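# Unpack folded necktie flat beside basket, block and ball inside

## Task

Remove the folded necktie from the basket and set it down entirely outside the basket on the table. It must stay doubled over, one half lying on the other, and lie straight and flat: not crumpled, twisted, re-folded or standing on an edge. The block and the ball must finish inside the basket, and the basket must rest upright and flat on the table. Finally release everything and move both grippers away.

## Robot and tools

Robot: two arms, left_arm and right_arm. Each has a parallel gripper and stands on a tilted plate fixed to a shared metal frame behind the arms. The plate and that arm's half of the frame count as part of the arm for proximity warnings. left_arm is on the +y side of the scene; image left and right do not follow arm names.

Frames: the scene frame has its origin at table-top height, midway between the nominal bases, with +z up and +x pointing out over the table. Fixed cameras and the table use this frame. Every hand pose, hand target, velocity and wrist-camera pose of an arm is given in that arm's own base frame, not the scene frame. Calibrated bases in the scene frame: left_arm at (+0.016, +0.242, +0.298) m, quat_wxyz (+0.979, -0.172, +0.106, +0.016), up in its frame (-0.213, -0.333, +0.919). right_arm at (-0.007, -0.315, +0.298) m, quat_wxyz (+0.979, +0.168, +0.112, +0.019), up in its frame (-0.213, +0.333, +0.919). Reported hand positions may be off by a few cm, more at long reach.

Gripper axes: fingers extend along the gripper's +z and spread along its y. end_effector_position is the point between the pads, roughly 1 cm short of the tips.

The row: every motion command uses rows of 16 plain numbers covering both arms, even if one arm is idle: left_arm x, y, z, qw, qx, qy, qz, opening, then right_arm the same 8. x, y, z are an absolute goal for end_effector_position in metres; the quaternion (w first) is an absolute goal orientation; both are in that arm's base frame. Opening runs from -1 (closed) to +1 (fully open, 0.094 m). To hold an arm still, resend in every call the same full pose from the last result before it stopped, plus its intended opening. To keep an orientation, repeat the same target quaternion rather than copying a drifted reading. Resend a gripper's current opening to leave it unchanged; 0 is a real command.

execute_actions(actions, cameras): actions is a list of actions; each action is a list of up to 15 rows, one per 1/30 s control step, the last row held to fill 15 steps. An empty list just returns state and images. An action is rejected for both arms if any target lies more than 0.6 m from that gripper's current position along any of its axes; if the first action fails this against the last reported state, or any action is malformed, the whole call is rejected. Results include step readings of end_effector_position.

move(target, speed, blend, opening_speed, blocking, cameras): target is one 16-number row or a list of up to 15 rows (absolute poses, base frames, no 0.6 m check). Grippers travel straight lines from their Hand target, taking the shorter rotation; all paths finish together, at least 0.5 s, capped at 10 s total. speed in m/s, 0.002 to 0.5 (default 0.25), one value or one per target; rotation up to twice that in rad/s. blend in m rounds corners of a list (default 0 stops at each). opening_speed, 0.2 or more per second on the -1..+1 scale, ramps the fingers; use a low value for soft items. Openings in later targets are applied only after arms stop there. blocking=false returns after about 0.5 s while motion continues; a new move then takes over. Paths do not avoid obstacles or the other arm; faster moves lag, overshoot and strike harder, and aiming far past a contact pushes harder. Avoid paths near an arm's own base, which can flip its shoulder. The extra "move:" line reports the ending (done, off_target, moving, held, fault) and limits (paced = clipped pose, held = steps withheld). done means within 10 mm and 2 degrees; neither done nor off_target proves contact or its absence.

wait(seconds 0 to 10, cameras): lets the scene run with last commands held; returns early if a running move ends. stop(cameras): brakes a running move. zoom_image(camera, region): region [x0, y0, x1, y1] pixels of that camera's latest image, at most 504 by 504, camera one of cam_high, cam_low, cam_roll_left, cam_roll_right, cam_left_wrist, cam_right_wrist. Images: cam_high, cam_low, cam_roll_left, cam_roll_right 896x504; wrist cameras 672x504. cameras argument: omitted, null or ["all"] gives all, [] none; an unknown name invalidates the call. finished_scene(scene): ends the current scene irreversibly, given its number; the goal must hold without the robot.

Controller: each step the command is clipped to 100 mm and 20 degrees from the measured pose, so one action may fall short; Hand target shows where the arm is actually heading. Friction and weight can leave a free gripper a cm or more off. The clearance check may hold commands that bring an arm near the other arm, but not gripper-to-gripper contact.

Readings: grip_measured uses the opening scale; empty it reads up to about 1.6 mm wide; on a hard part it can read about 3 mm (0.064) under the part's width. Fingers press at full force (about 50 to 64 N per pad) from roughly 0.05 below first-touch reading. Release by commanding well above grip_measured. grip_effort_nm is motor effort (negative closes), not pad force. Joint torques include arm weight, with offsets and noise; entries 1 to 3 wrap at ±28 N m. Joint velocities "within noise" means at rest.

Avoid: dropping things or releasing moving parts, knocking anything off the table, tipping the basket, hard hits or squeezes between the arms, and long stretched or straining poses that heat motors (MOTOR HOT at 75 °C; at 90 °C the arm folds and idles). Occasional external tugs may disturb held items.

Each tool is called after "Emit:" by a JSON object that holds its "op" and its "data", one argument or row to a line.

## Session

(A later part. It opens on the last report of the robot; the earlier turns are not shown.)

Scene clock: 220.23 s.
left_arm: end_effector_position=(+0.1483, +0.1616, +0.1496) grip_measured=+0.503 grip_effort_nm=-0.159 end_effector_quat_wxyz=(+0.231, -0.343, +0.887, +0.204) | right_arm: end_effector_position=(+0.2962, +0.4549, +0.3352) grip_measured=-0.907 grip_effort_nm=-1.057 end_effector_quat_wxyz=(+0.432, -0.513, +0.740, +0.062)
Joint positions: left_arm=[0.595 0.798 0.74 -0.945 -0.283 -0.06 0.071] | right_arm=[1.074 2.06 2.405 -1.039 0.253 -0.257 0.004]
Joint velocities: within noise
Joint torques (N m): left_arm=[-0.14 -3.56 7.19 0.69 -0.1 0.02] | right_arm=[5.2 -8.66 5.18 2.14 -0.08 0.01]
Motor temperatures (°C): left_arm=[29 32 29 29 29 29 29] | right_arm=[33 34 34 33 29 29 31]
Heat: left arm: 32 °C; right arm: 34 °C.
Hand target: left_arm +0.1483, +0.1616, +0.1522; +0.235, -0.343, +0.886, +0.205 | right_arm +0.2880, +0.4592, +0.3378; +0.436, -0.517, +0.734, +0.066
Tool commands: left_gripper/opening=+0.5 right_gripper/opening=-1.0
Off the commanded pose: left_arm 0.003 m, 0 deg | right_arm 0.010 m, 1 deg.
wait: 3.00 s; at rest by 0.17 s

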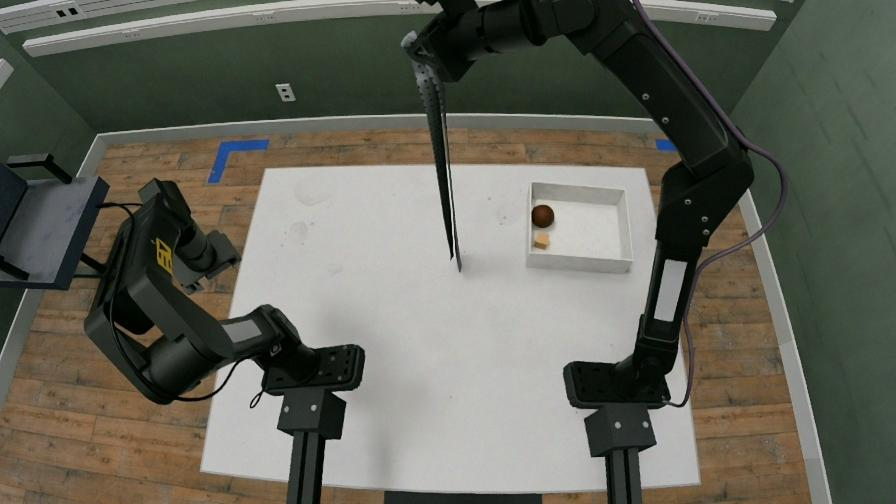

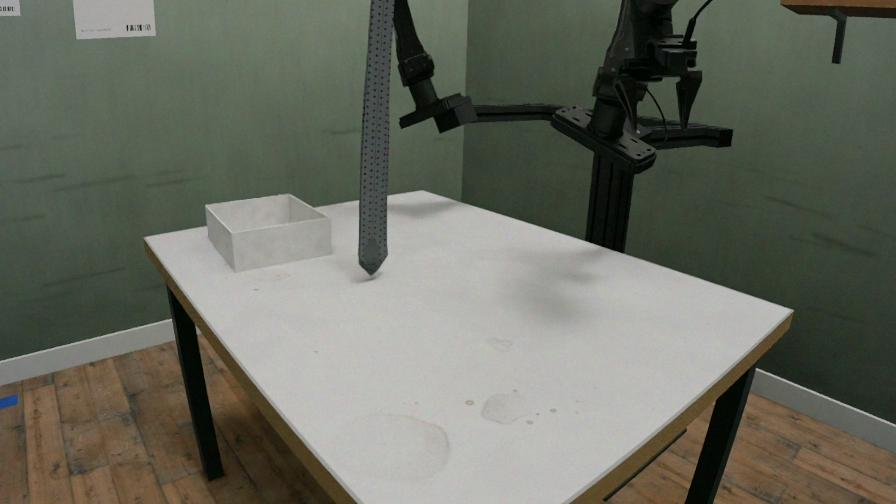

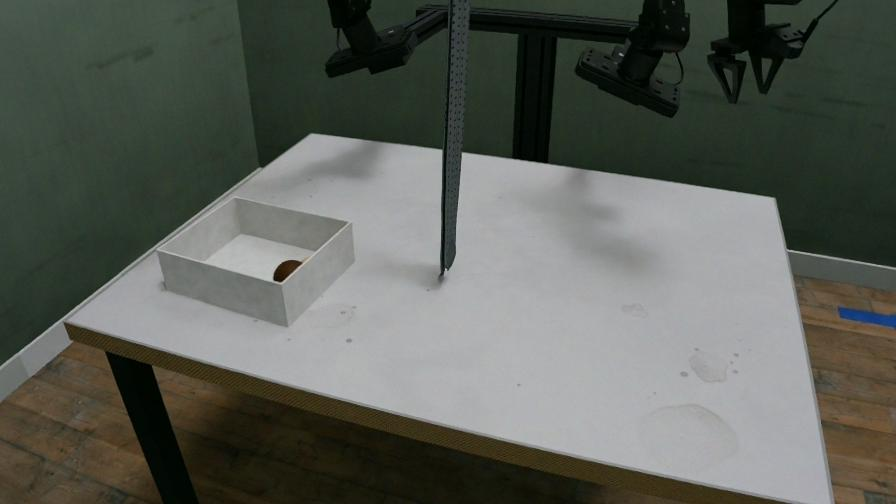

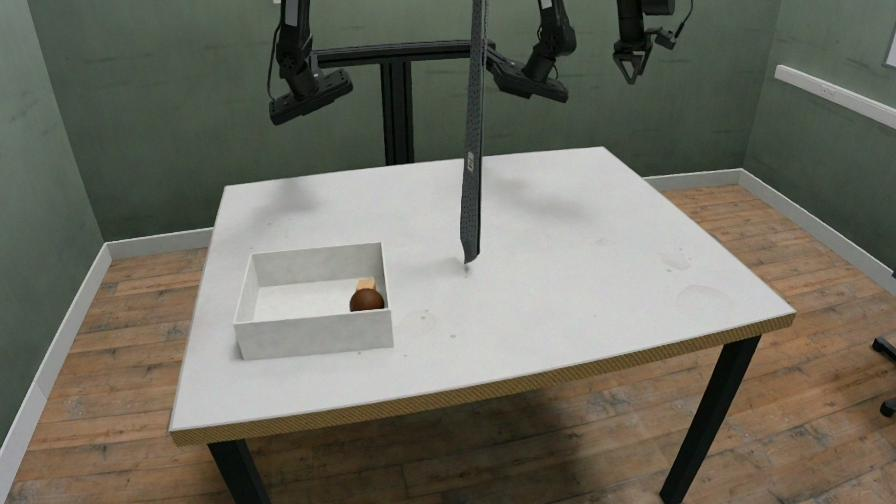

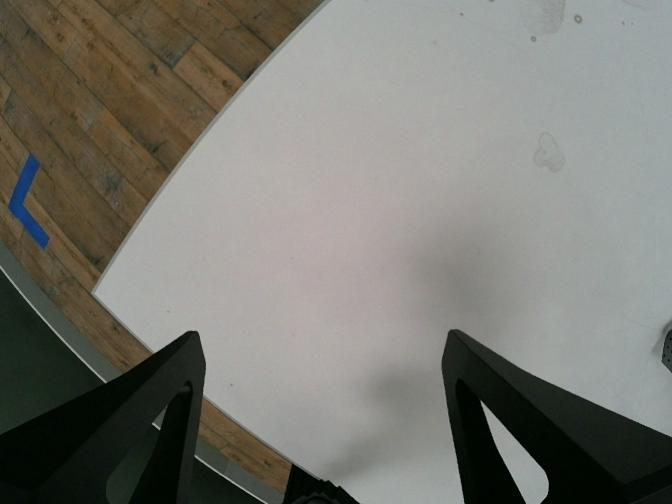

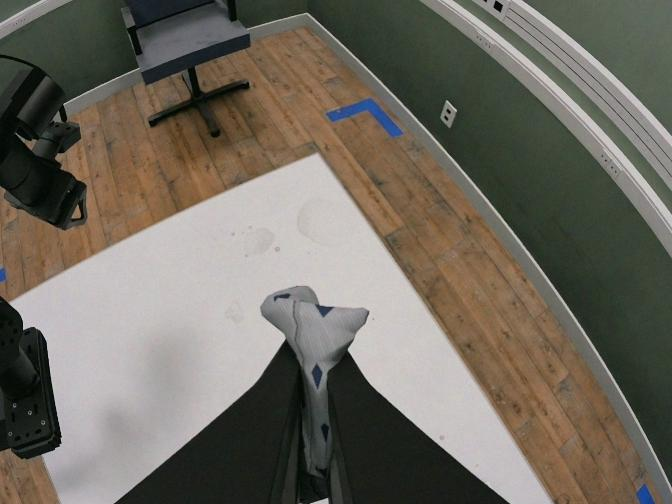

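Emit:
{"op": "move", "data": {
  "target": [0.1483,0.1616,0.1522,0.235,-0.343,0.886,0.205,0.5,0.2637,0.3656,0.3988,0.5865,-0.0675,0.7918,-0.1550,-1],
  "speed": 0.12,
  "cameras": ["cam_high"]
}}

Emit:
{"op": "wait", "data": {
  "seconds": 3
}}

Emit:
{"op": "zoom_image", "data": {
  "camera": "cam_roll_right",
  "region": [300, 0, 600, 320]
}}

Emit:
{"op": "zoom_image", "data": {
  "camera": "cam_roll_left",
  "region": [200, 0, 600, 320]
}}

Emit:
{"op": "zoom_image", "data": {
  "camera": "cam_low",
  "region": [200, 0, 600, 380]
}}

Scene clock: 247.47 s.
left_arm: end_effector_position=(+0.1483, +0.1616, +0.1496) grip_measured=+0.503 grip_effort_nm=-0.168 end_effector_quat_wxyz=(+0.231, -0.343, +0.887, +0.204) | right_arm: end_effector_position=(+0.2699, +0.3625, +0.3994) grip_measured=-0.906 grip_effort_nm=-1.057 end_effector_quat_wxyz=(+0.602, -0.076, +0.785, -0.125)
Joint positions: left_arm=[0.595 0.798 0.74 -0.945 -0.283 -0.06 0.071] | right_arm=[1.317 2.173 2.658 -1.529 1.286 0.725 0.004]
Joint velocities: within noise
Joint torques (N m): left_arm=[-0.13 -3.55 7.16 0.7 -0.1 0.01] | right_arm=[4.62 -5.24 6.79 1.18 0.65 0.09]
Motor temperatures (°C): left_arm=[29 32 29 29 29 29 29] | right_arm=[33 35 34 34 29 29 32]
Heat: left arm: 32 °C; right arm: 35 °C.
Hand target: left_arm +0.1483, +0.1616, +0.1522; +0.235, -0.343, +0.886, +0.205 | right_arm +0.2639, +0.3655, +0.3987; +0.607, -0.085, +0.778, -0.135
Off the commanded pose: left_arm 0.003 m, 0 deg | right_arm 0.007 m, 4 deg.
joint sent to its limit (right arm) — joint 4 (wrist pitch), lower limit. The joint targets are off in orientation, not in position.
move: off_target (right_arm)
Images, in order (width x height): cam_high 896x504.

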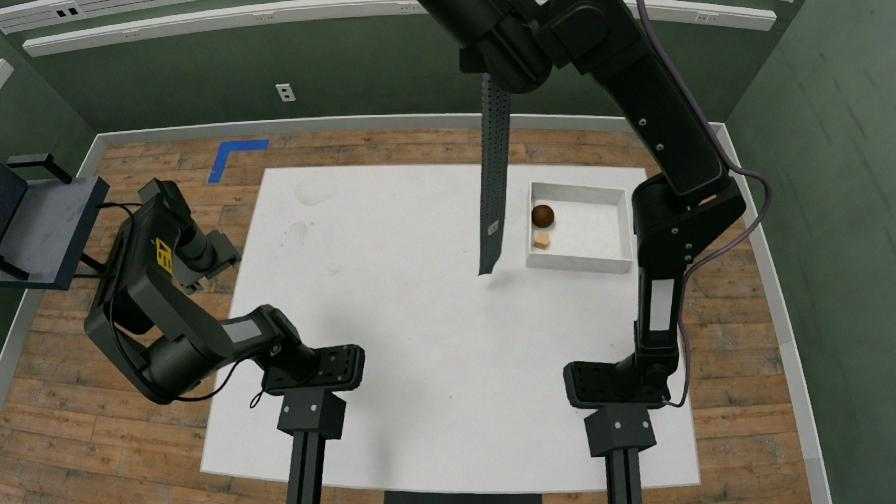

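Scene clock: 250.47 s.
left_arm: end_effector_position=(+0.1483, +0.1616, +0.1496) grip_measured=+0.503 grip_effort_nm=-0.168 end_effector_quat_wxyz=(+0.231, -0.343, +0.887, +0.204) | right_arm: end_effector_position=(+0.2699, +0.3624, +0.3994) grip_measured=-0.906 grip_effort_nm=-1.057 end_effector_quat_wxyz=(+0.603, -0.076, +0.785, -0.125)
Joint positions: left_arm=[0.595 0.798 0.74 -0.945 -0.283 -0.06 0.071] | right_arm=[1.317 2.173 2.658 -1.53 1.287 0.726 0.004]
Joint velocities: within noise
Joint torques (N m): left_arm=[-0.16 -3.56 7.16 0.69 -0.09 0.02] | right_arm=[4.62 -5.24 6.78 1.18 0.65 0.09]
Motor temperatures (°C): left_arm=[29 32 29 29 29 29 29] | right_arm=[33 35 34 34 29 29 32]
Heat: left arm: 32 °C; right arm: 35 °C.
Hand target: left_arm +0.1483, +0.1616, +0.1522; +0.235, -0.343, +0.886, +0.205 | right_arm +0.2639, +0.3655, +0.3987; +0.607, -0.085, +0.778, -0.135
Tool commands: left_gripper/opening=+0.5 right_gripper/opening=-1.0
Off the commanded pose: left_arm 0.003 m, 0 deg | right_arm 0.007 m, 4 deg.
wait: 3.00 s; at rest by 0.17 s

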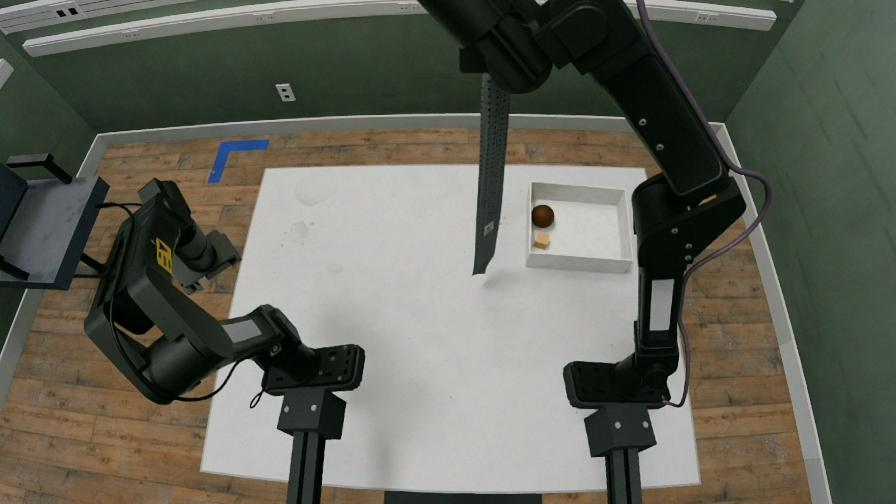

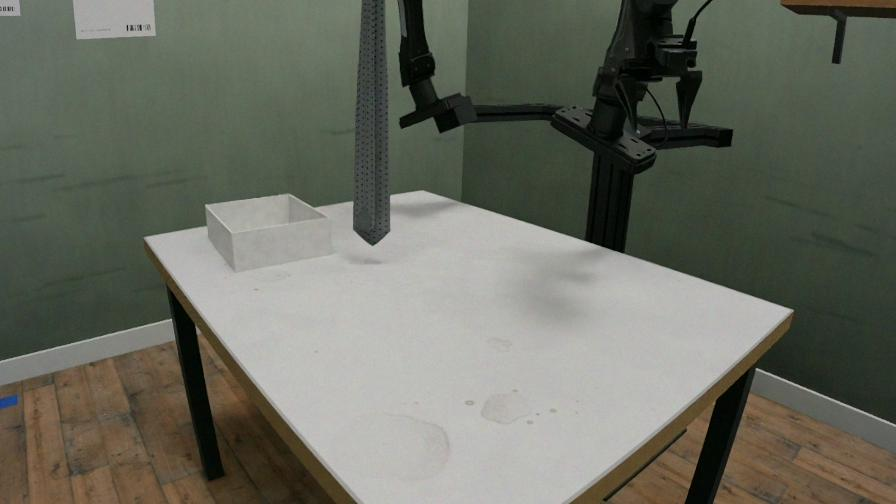

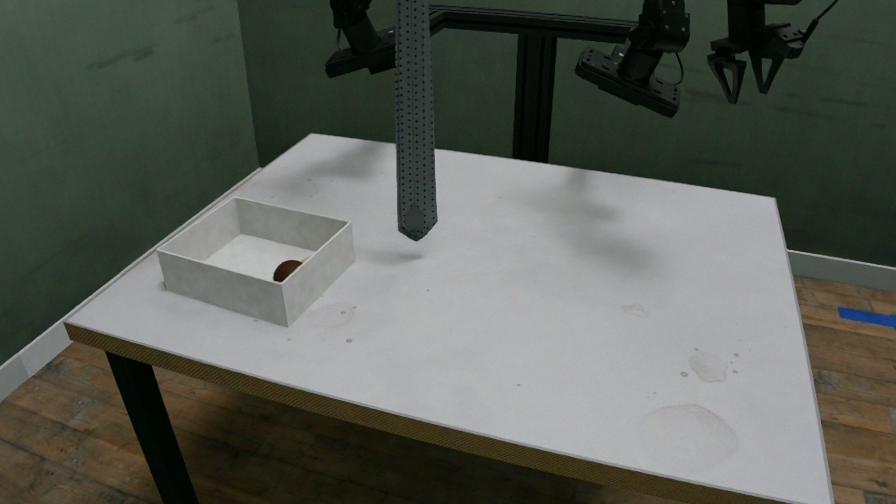

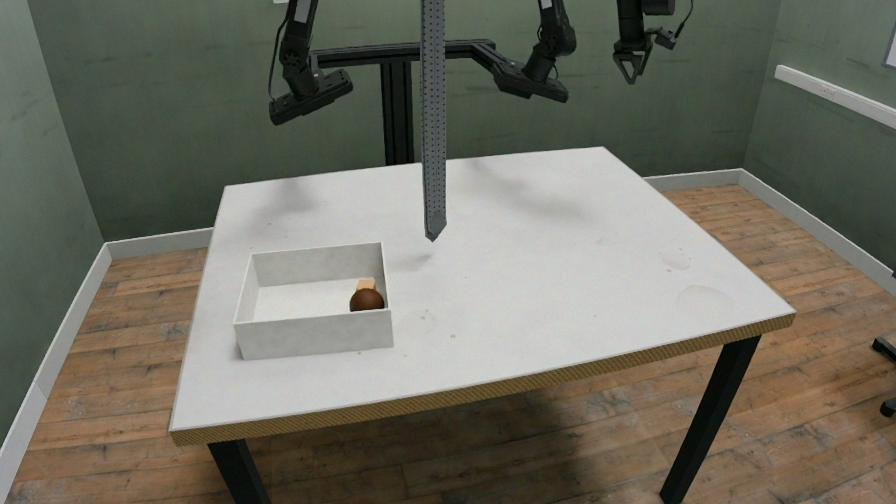

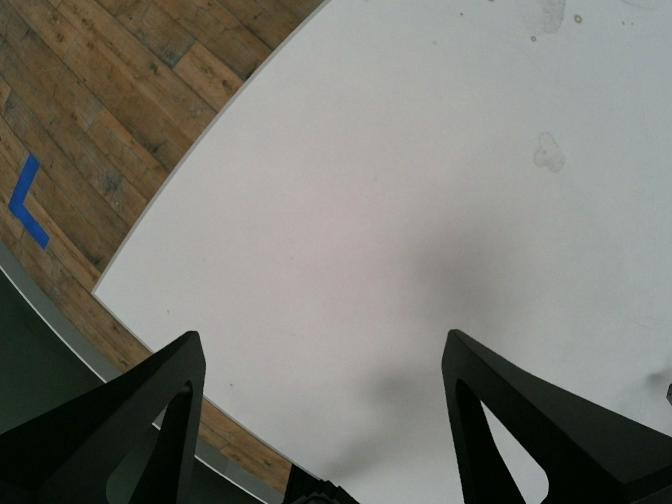

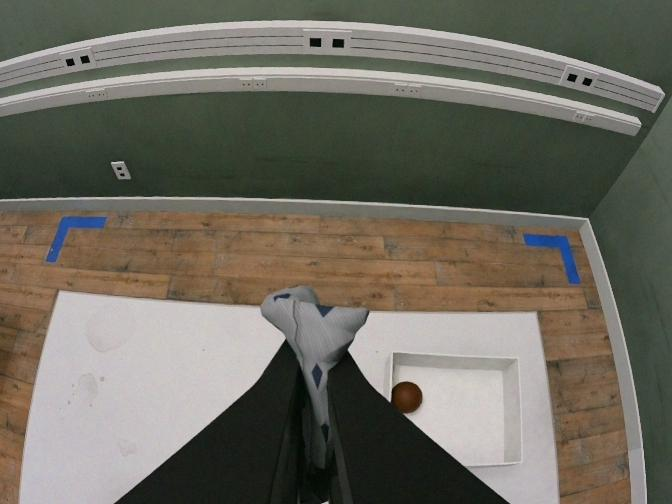

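Scaled by 1.575.

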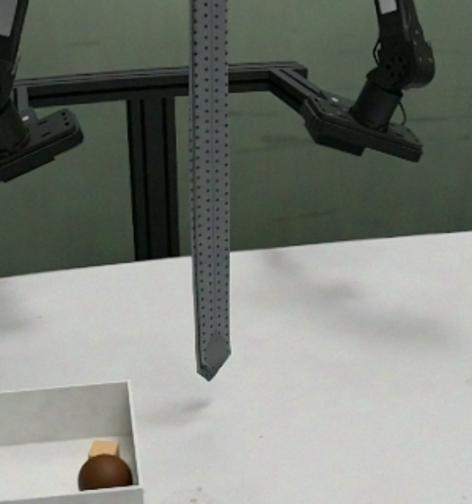

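Scaled by 1.260.

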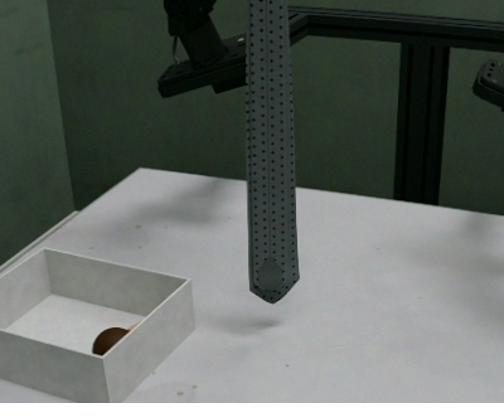

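Scaled by 1.260.

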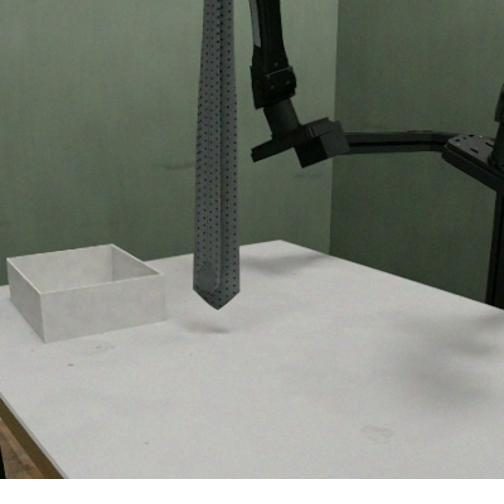

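Emit:
{"op": "move", "data": {
  "target": [
    [0.2882,-0.0898,-0.0180,-0.1192,-0.6368,0.7208,-0.2454,1,0.2637,0.3656,0.3988,0.5865,-0.0675,0.7918,-0.1550,-1],
    [0.3583,-0.1656,-0.1599,-0.1192,-0.6368,0.7208,-0.2454,1,0.2637,0.3656,0.3988,0.5865,-0.0675,0.7918,-0.1550,-1]
  ],
  "speed": 0.2
}}

Emit:
{"op": "zoom_image", "data": {
  "camera": "cam_roll_right",
  "region": [350, 100, 650, 300]
}}

Emit:
{"op": "zoom_image", "data": {
  "camera": "cam_high",
  "region": [350, 150, 600, 350]
}}

Scene clock: 287.03 s.
left_arm: end_effector_position=(+0.3573, -0.1611, -0.1552) grip_measured=+0.997 grip_effort_nm=0.129 end_effector_quat_wxyz=(-0.119, -0.638, +0.720, -0.246) | right_arm: end_effector_position=(+0.2699, +0.3623, +0.3994) grip_measured=-0.906 grip_effort_nm=-1.053 end_effector_quat_wxyz=(+0.603, -0.076, +0.784, -0.125)
Joint positions: left_arm=[-0.213 2.414 1.024 0.101 0.483 -1.735 0.094] | right_arm=[1.317 2.173 2.658 -1.53 1.287 0.727 0.004]
Joint velocities: within noise
Joint torques (N m): left_arm=[-4.62 -8.61 3.33 0.72 0.44 -0.06] | right_arm=[4.63 -5.26 6.72 1.19 0.64 0.1]
Motor temperatures (°C): left_arm=[29 32 29 29 29 29 29] | right_arm=[33 34 34 32 29 29 32]
Heat: left arm: 32 °C; right arm: 34 °C.
Hand target: left_arm +0.3580, -0.1656, -0.1598; -0.119, -0.637, +0.721, -0.245 | right_arm +0.2639, +0.3655, +0.3987; +0.607, -0.085, +0.779, -0.135
Off the commanded pose: left_arm 0.007 m, 0 deg | right_arm 0.007 m, 4 deg.
joint sent to its limit (right arm) — joint 4 (wrist pitch), lower limit. The joint targets are off in orientation, not in position.
move: off_target (right_arm)

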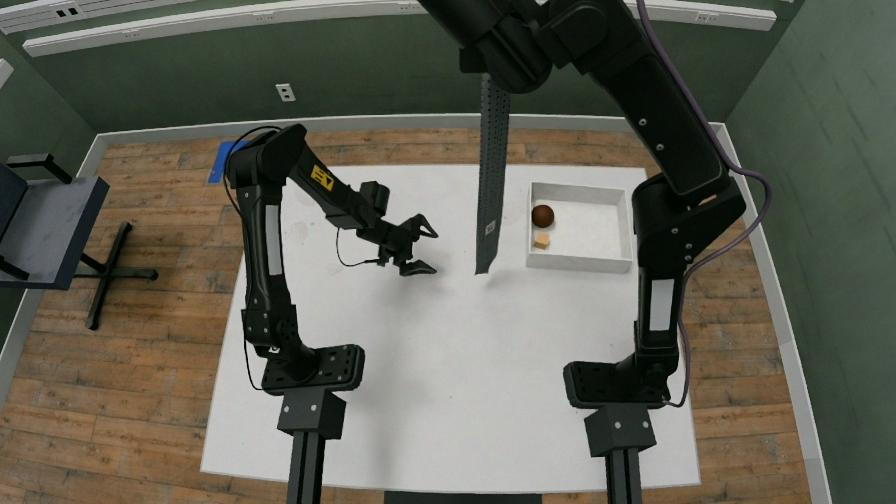

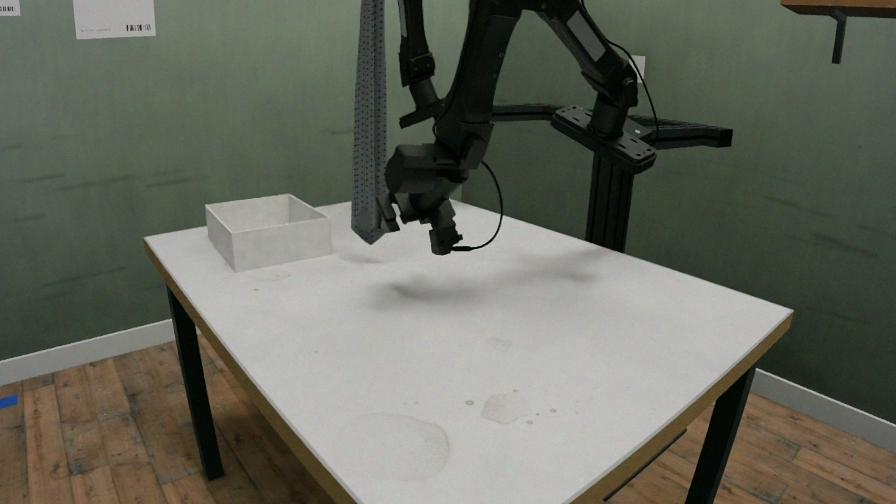

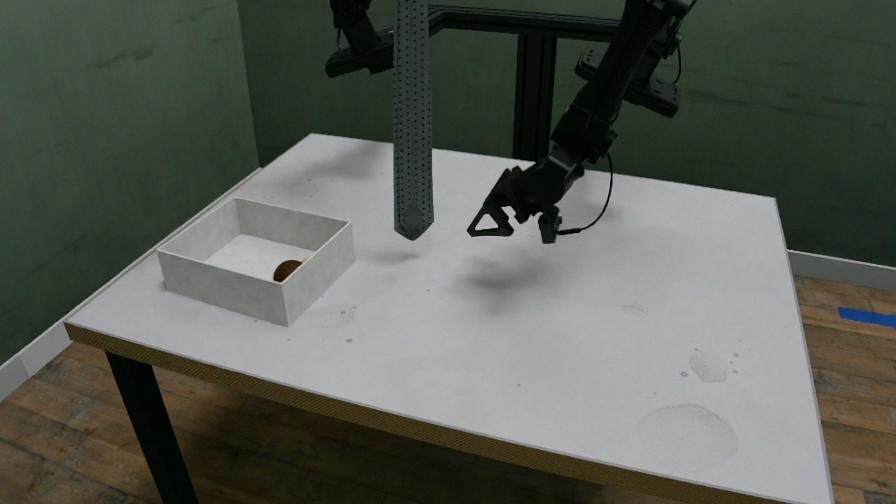

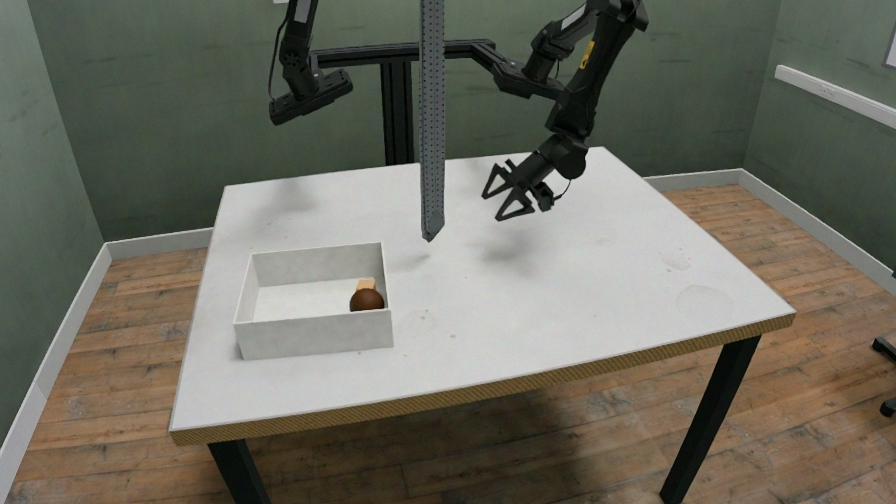

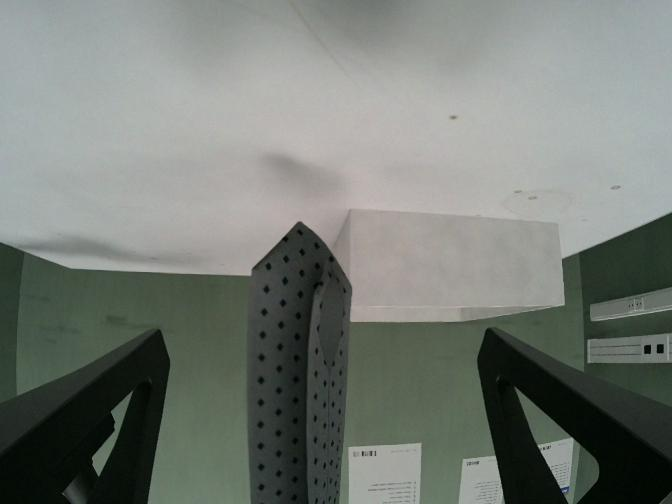

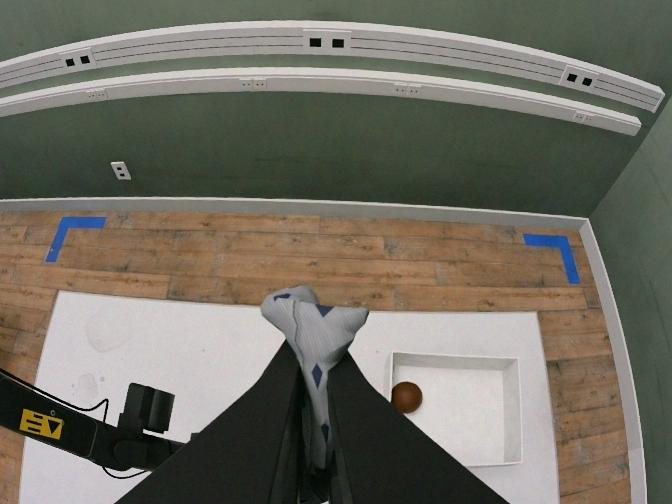

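Scaled by 1.680.

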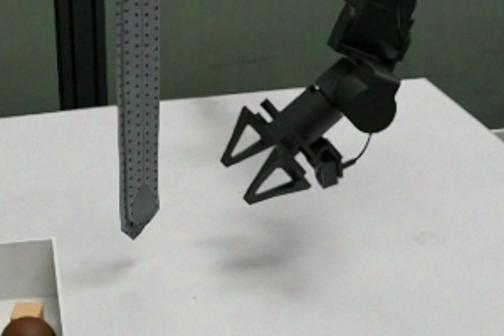

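Scaled by 2.016.

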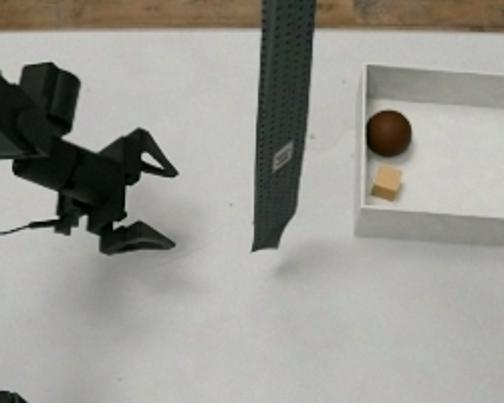

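Emit:
{"op": "zoom_image", "data": {
  "camera": "cam_left_wrist",
  "region": [200, 180, 420, 504]
}}

Emit:
{"op": "zoom_image", "data": {
  "camera": "cam_low",
  "region": [320, 100, 420, 260]
}}

Emit:
{"op": "zoom_image", "data": {
  "camera": "cam_roll_left",
  "region": [360, 100, 480, 260]
}}

Scaled by 1.556 from the camera's 672x504 image, which has a finer 960x720 frame.

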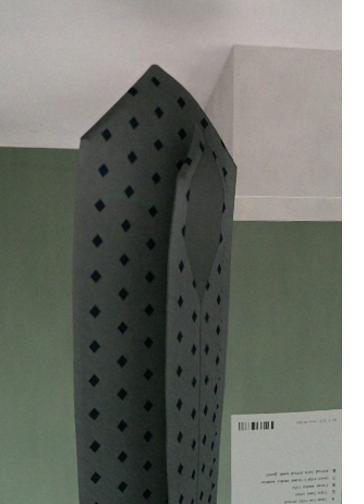

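Scaled by 3.150.

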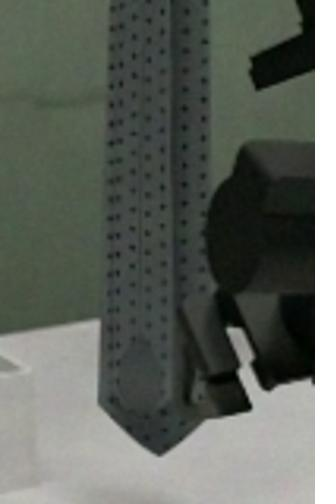

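Scaled by 3.150.

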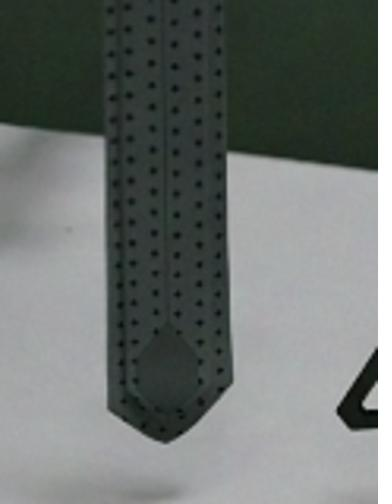

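Emit:
{"op": "move", "data": {
  "target": [
    [0.3488,-0.1821,-0.1736,-0.1192,-0.6368,0.7208,-0.2454,1,0.2637,0.3656,0.3988,0.5865,-0.0675,0.7918,-0.1550,-1],
    [0.3590,-0.2467,-0.2447,-0.1192,-0.6368,0.7208,-0.2454,1,0.2637,0.3656,0.3988,0.5865,-0.0675,0.7918,-0.1550,-1]
  ],
  "speed": 0.1,
  "blend": 0.01
}}

Emit:
{"op": "zoom_image", "data": {
  "camera": "cam_roll_right",
  "region": [350, 120, 550, 280]
}}

Emit:
{"op": "zoom_image", "data": {
  "camera": "cam_roll_left",
  "region": [340, 120, 540, 280]
}}

Emit:
{"op": "zoom_image", "data": {
  "camera": "cam_high",
  "region": [400, 180, 560, 320]
}}

Scene clock: 320.80 s.
left_arm: end_effector_position=(+0.3620, -0.2425, -0.2376) grip_measured=+0.997 grip_effort_nm=0.129 end_effector_quat_wxyz=(-0.118, -0.638, +0.719, -0.248) | right_arm: end_effector_position=(+0.2699, +0.3623, +0.3994) grip_measured=-0.906 grip_effort_nm=-1.053 end_effector_quat_wxyz=(+0.603, -0.076, +0.784, -0.125)
Joint positions: left_arm=[-0.428 2.753 1.258 0.308 0.413 -1.96 0.094] | right_arm=[1.317 2.173 2.658 -1.53 1.287 0.727 0.004]
Joint velocities: within noise
Joint torques (N m): left_arm=[-5.27 -9.35 3.62 0.95 0.35 -0.02] | right_arm=[4.62 -5.26 6.72 1.19 0.65 0.09]
Motor temperatures (°C): left_arm=[29 34 28 29 30 29 29] | right_arm=[33 33 34 32 29 29 32]
Heat: left arm: 34 °C; right arm: 34 °C.
Hand target: left_arm +0.3588, -0.2465, -0.2445; -0.119, -0.637, +0.721, -0.245 | right_arm +0.2639, +0.3655, +0.3987; +0.607, -0.085, +0.779, -0.135
Off the commanded pose: left_arm 0.009 m, 0 deg | right_arm 0.007 m, 4 deg.
joint sent to its limit (right arm) — joint 4 (wrist pitch), lower limit. The joint targets are off in orientation, not in position.
move: off_target (right_arm)

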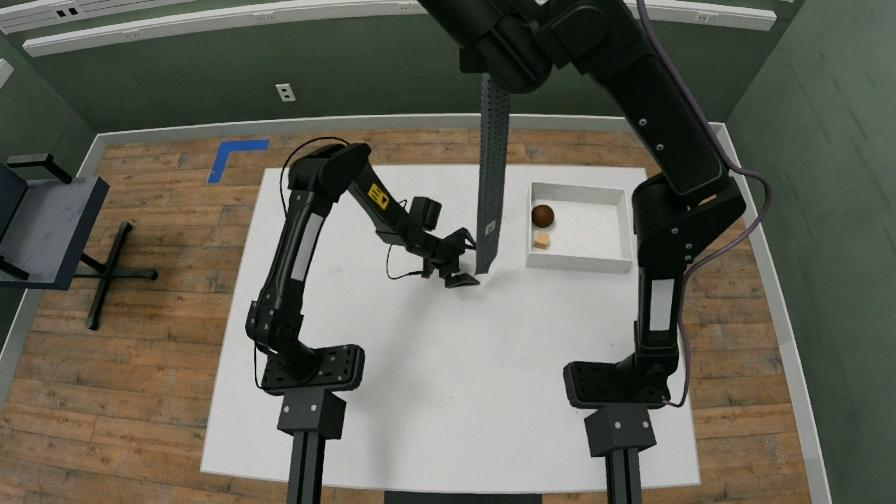

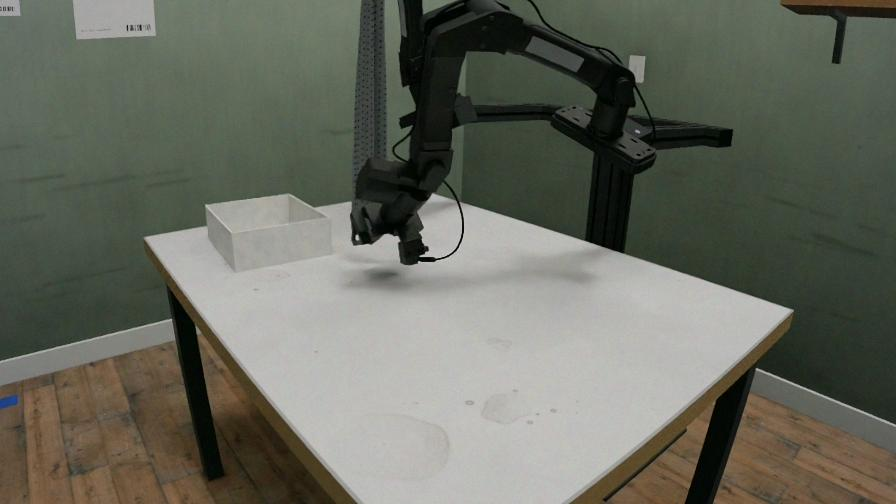

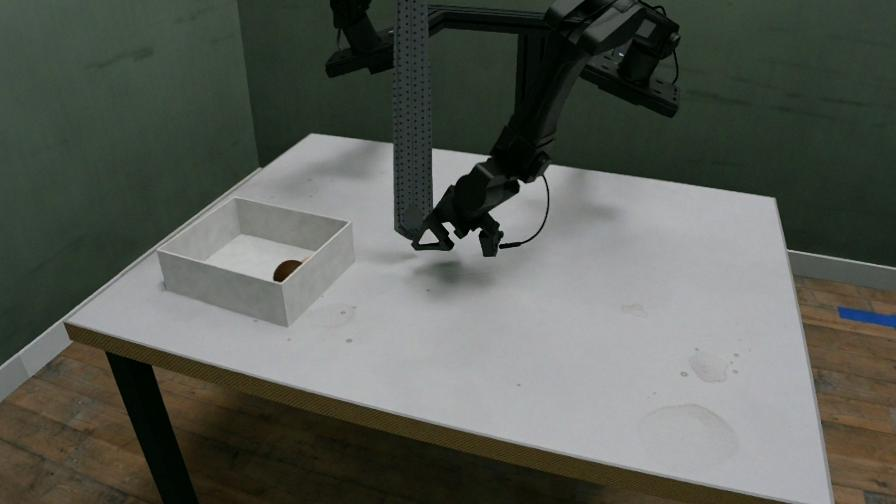

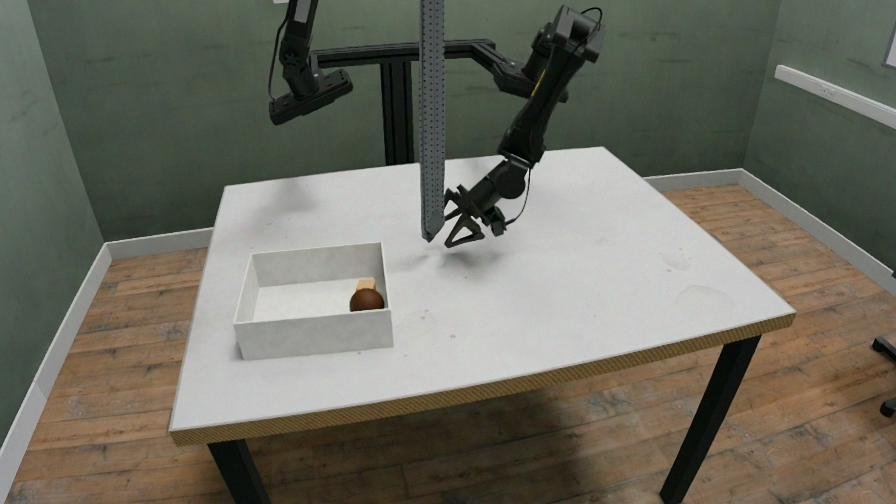

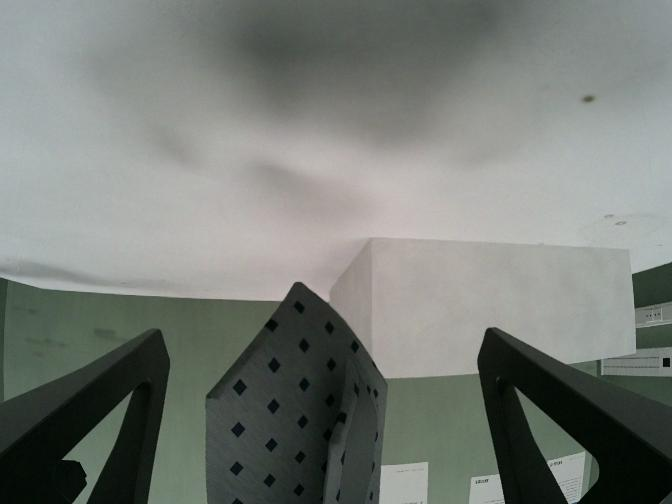

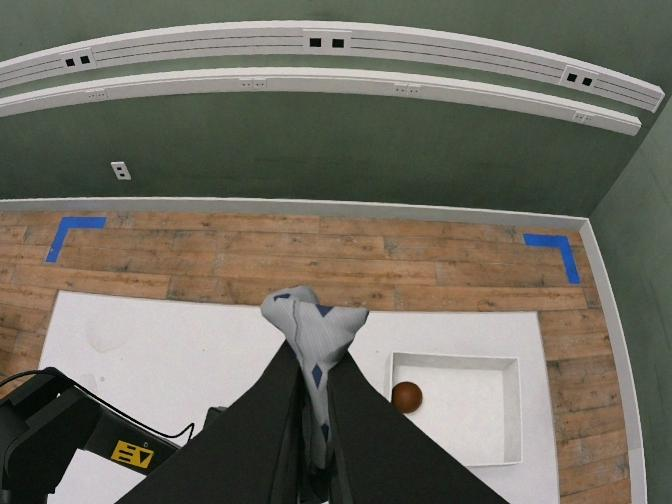

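Scaled by 2.520.

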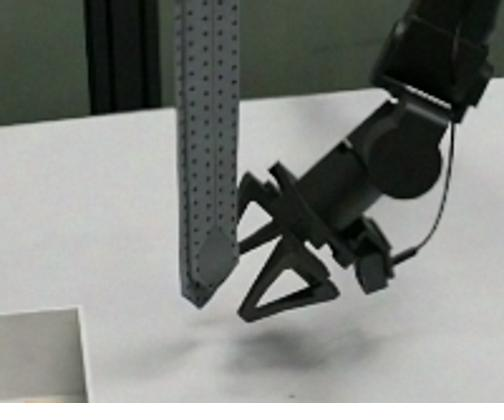

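Scaled by 2.520.

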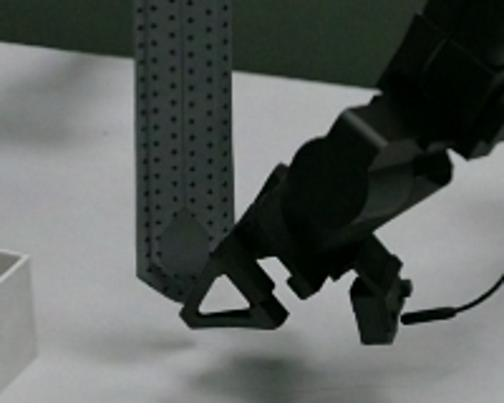

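Scaled by 3.150.

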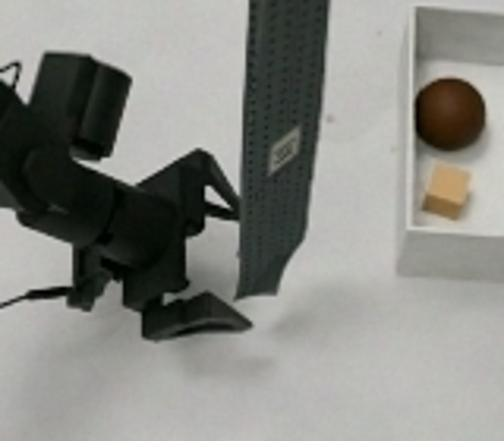

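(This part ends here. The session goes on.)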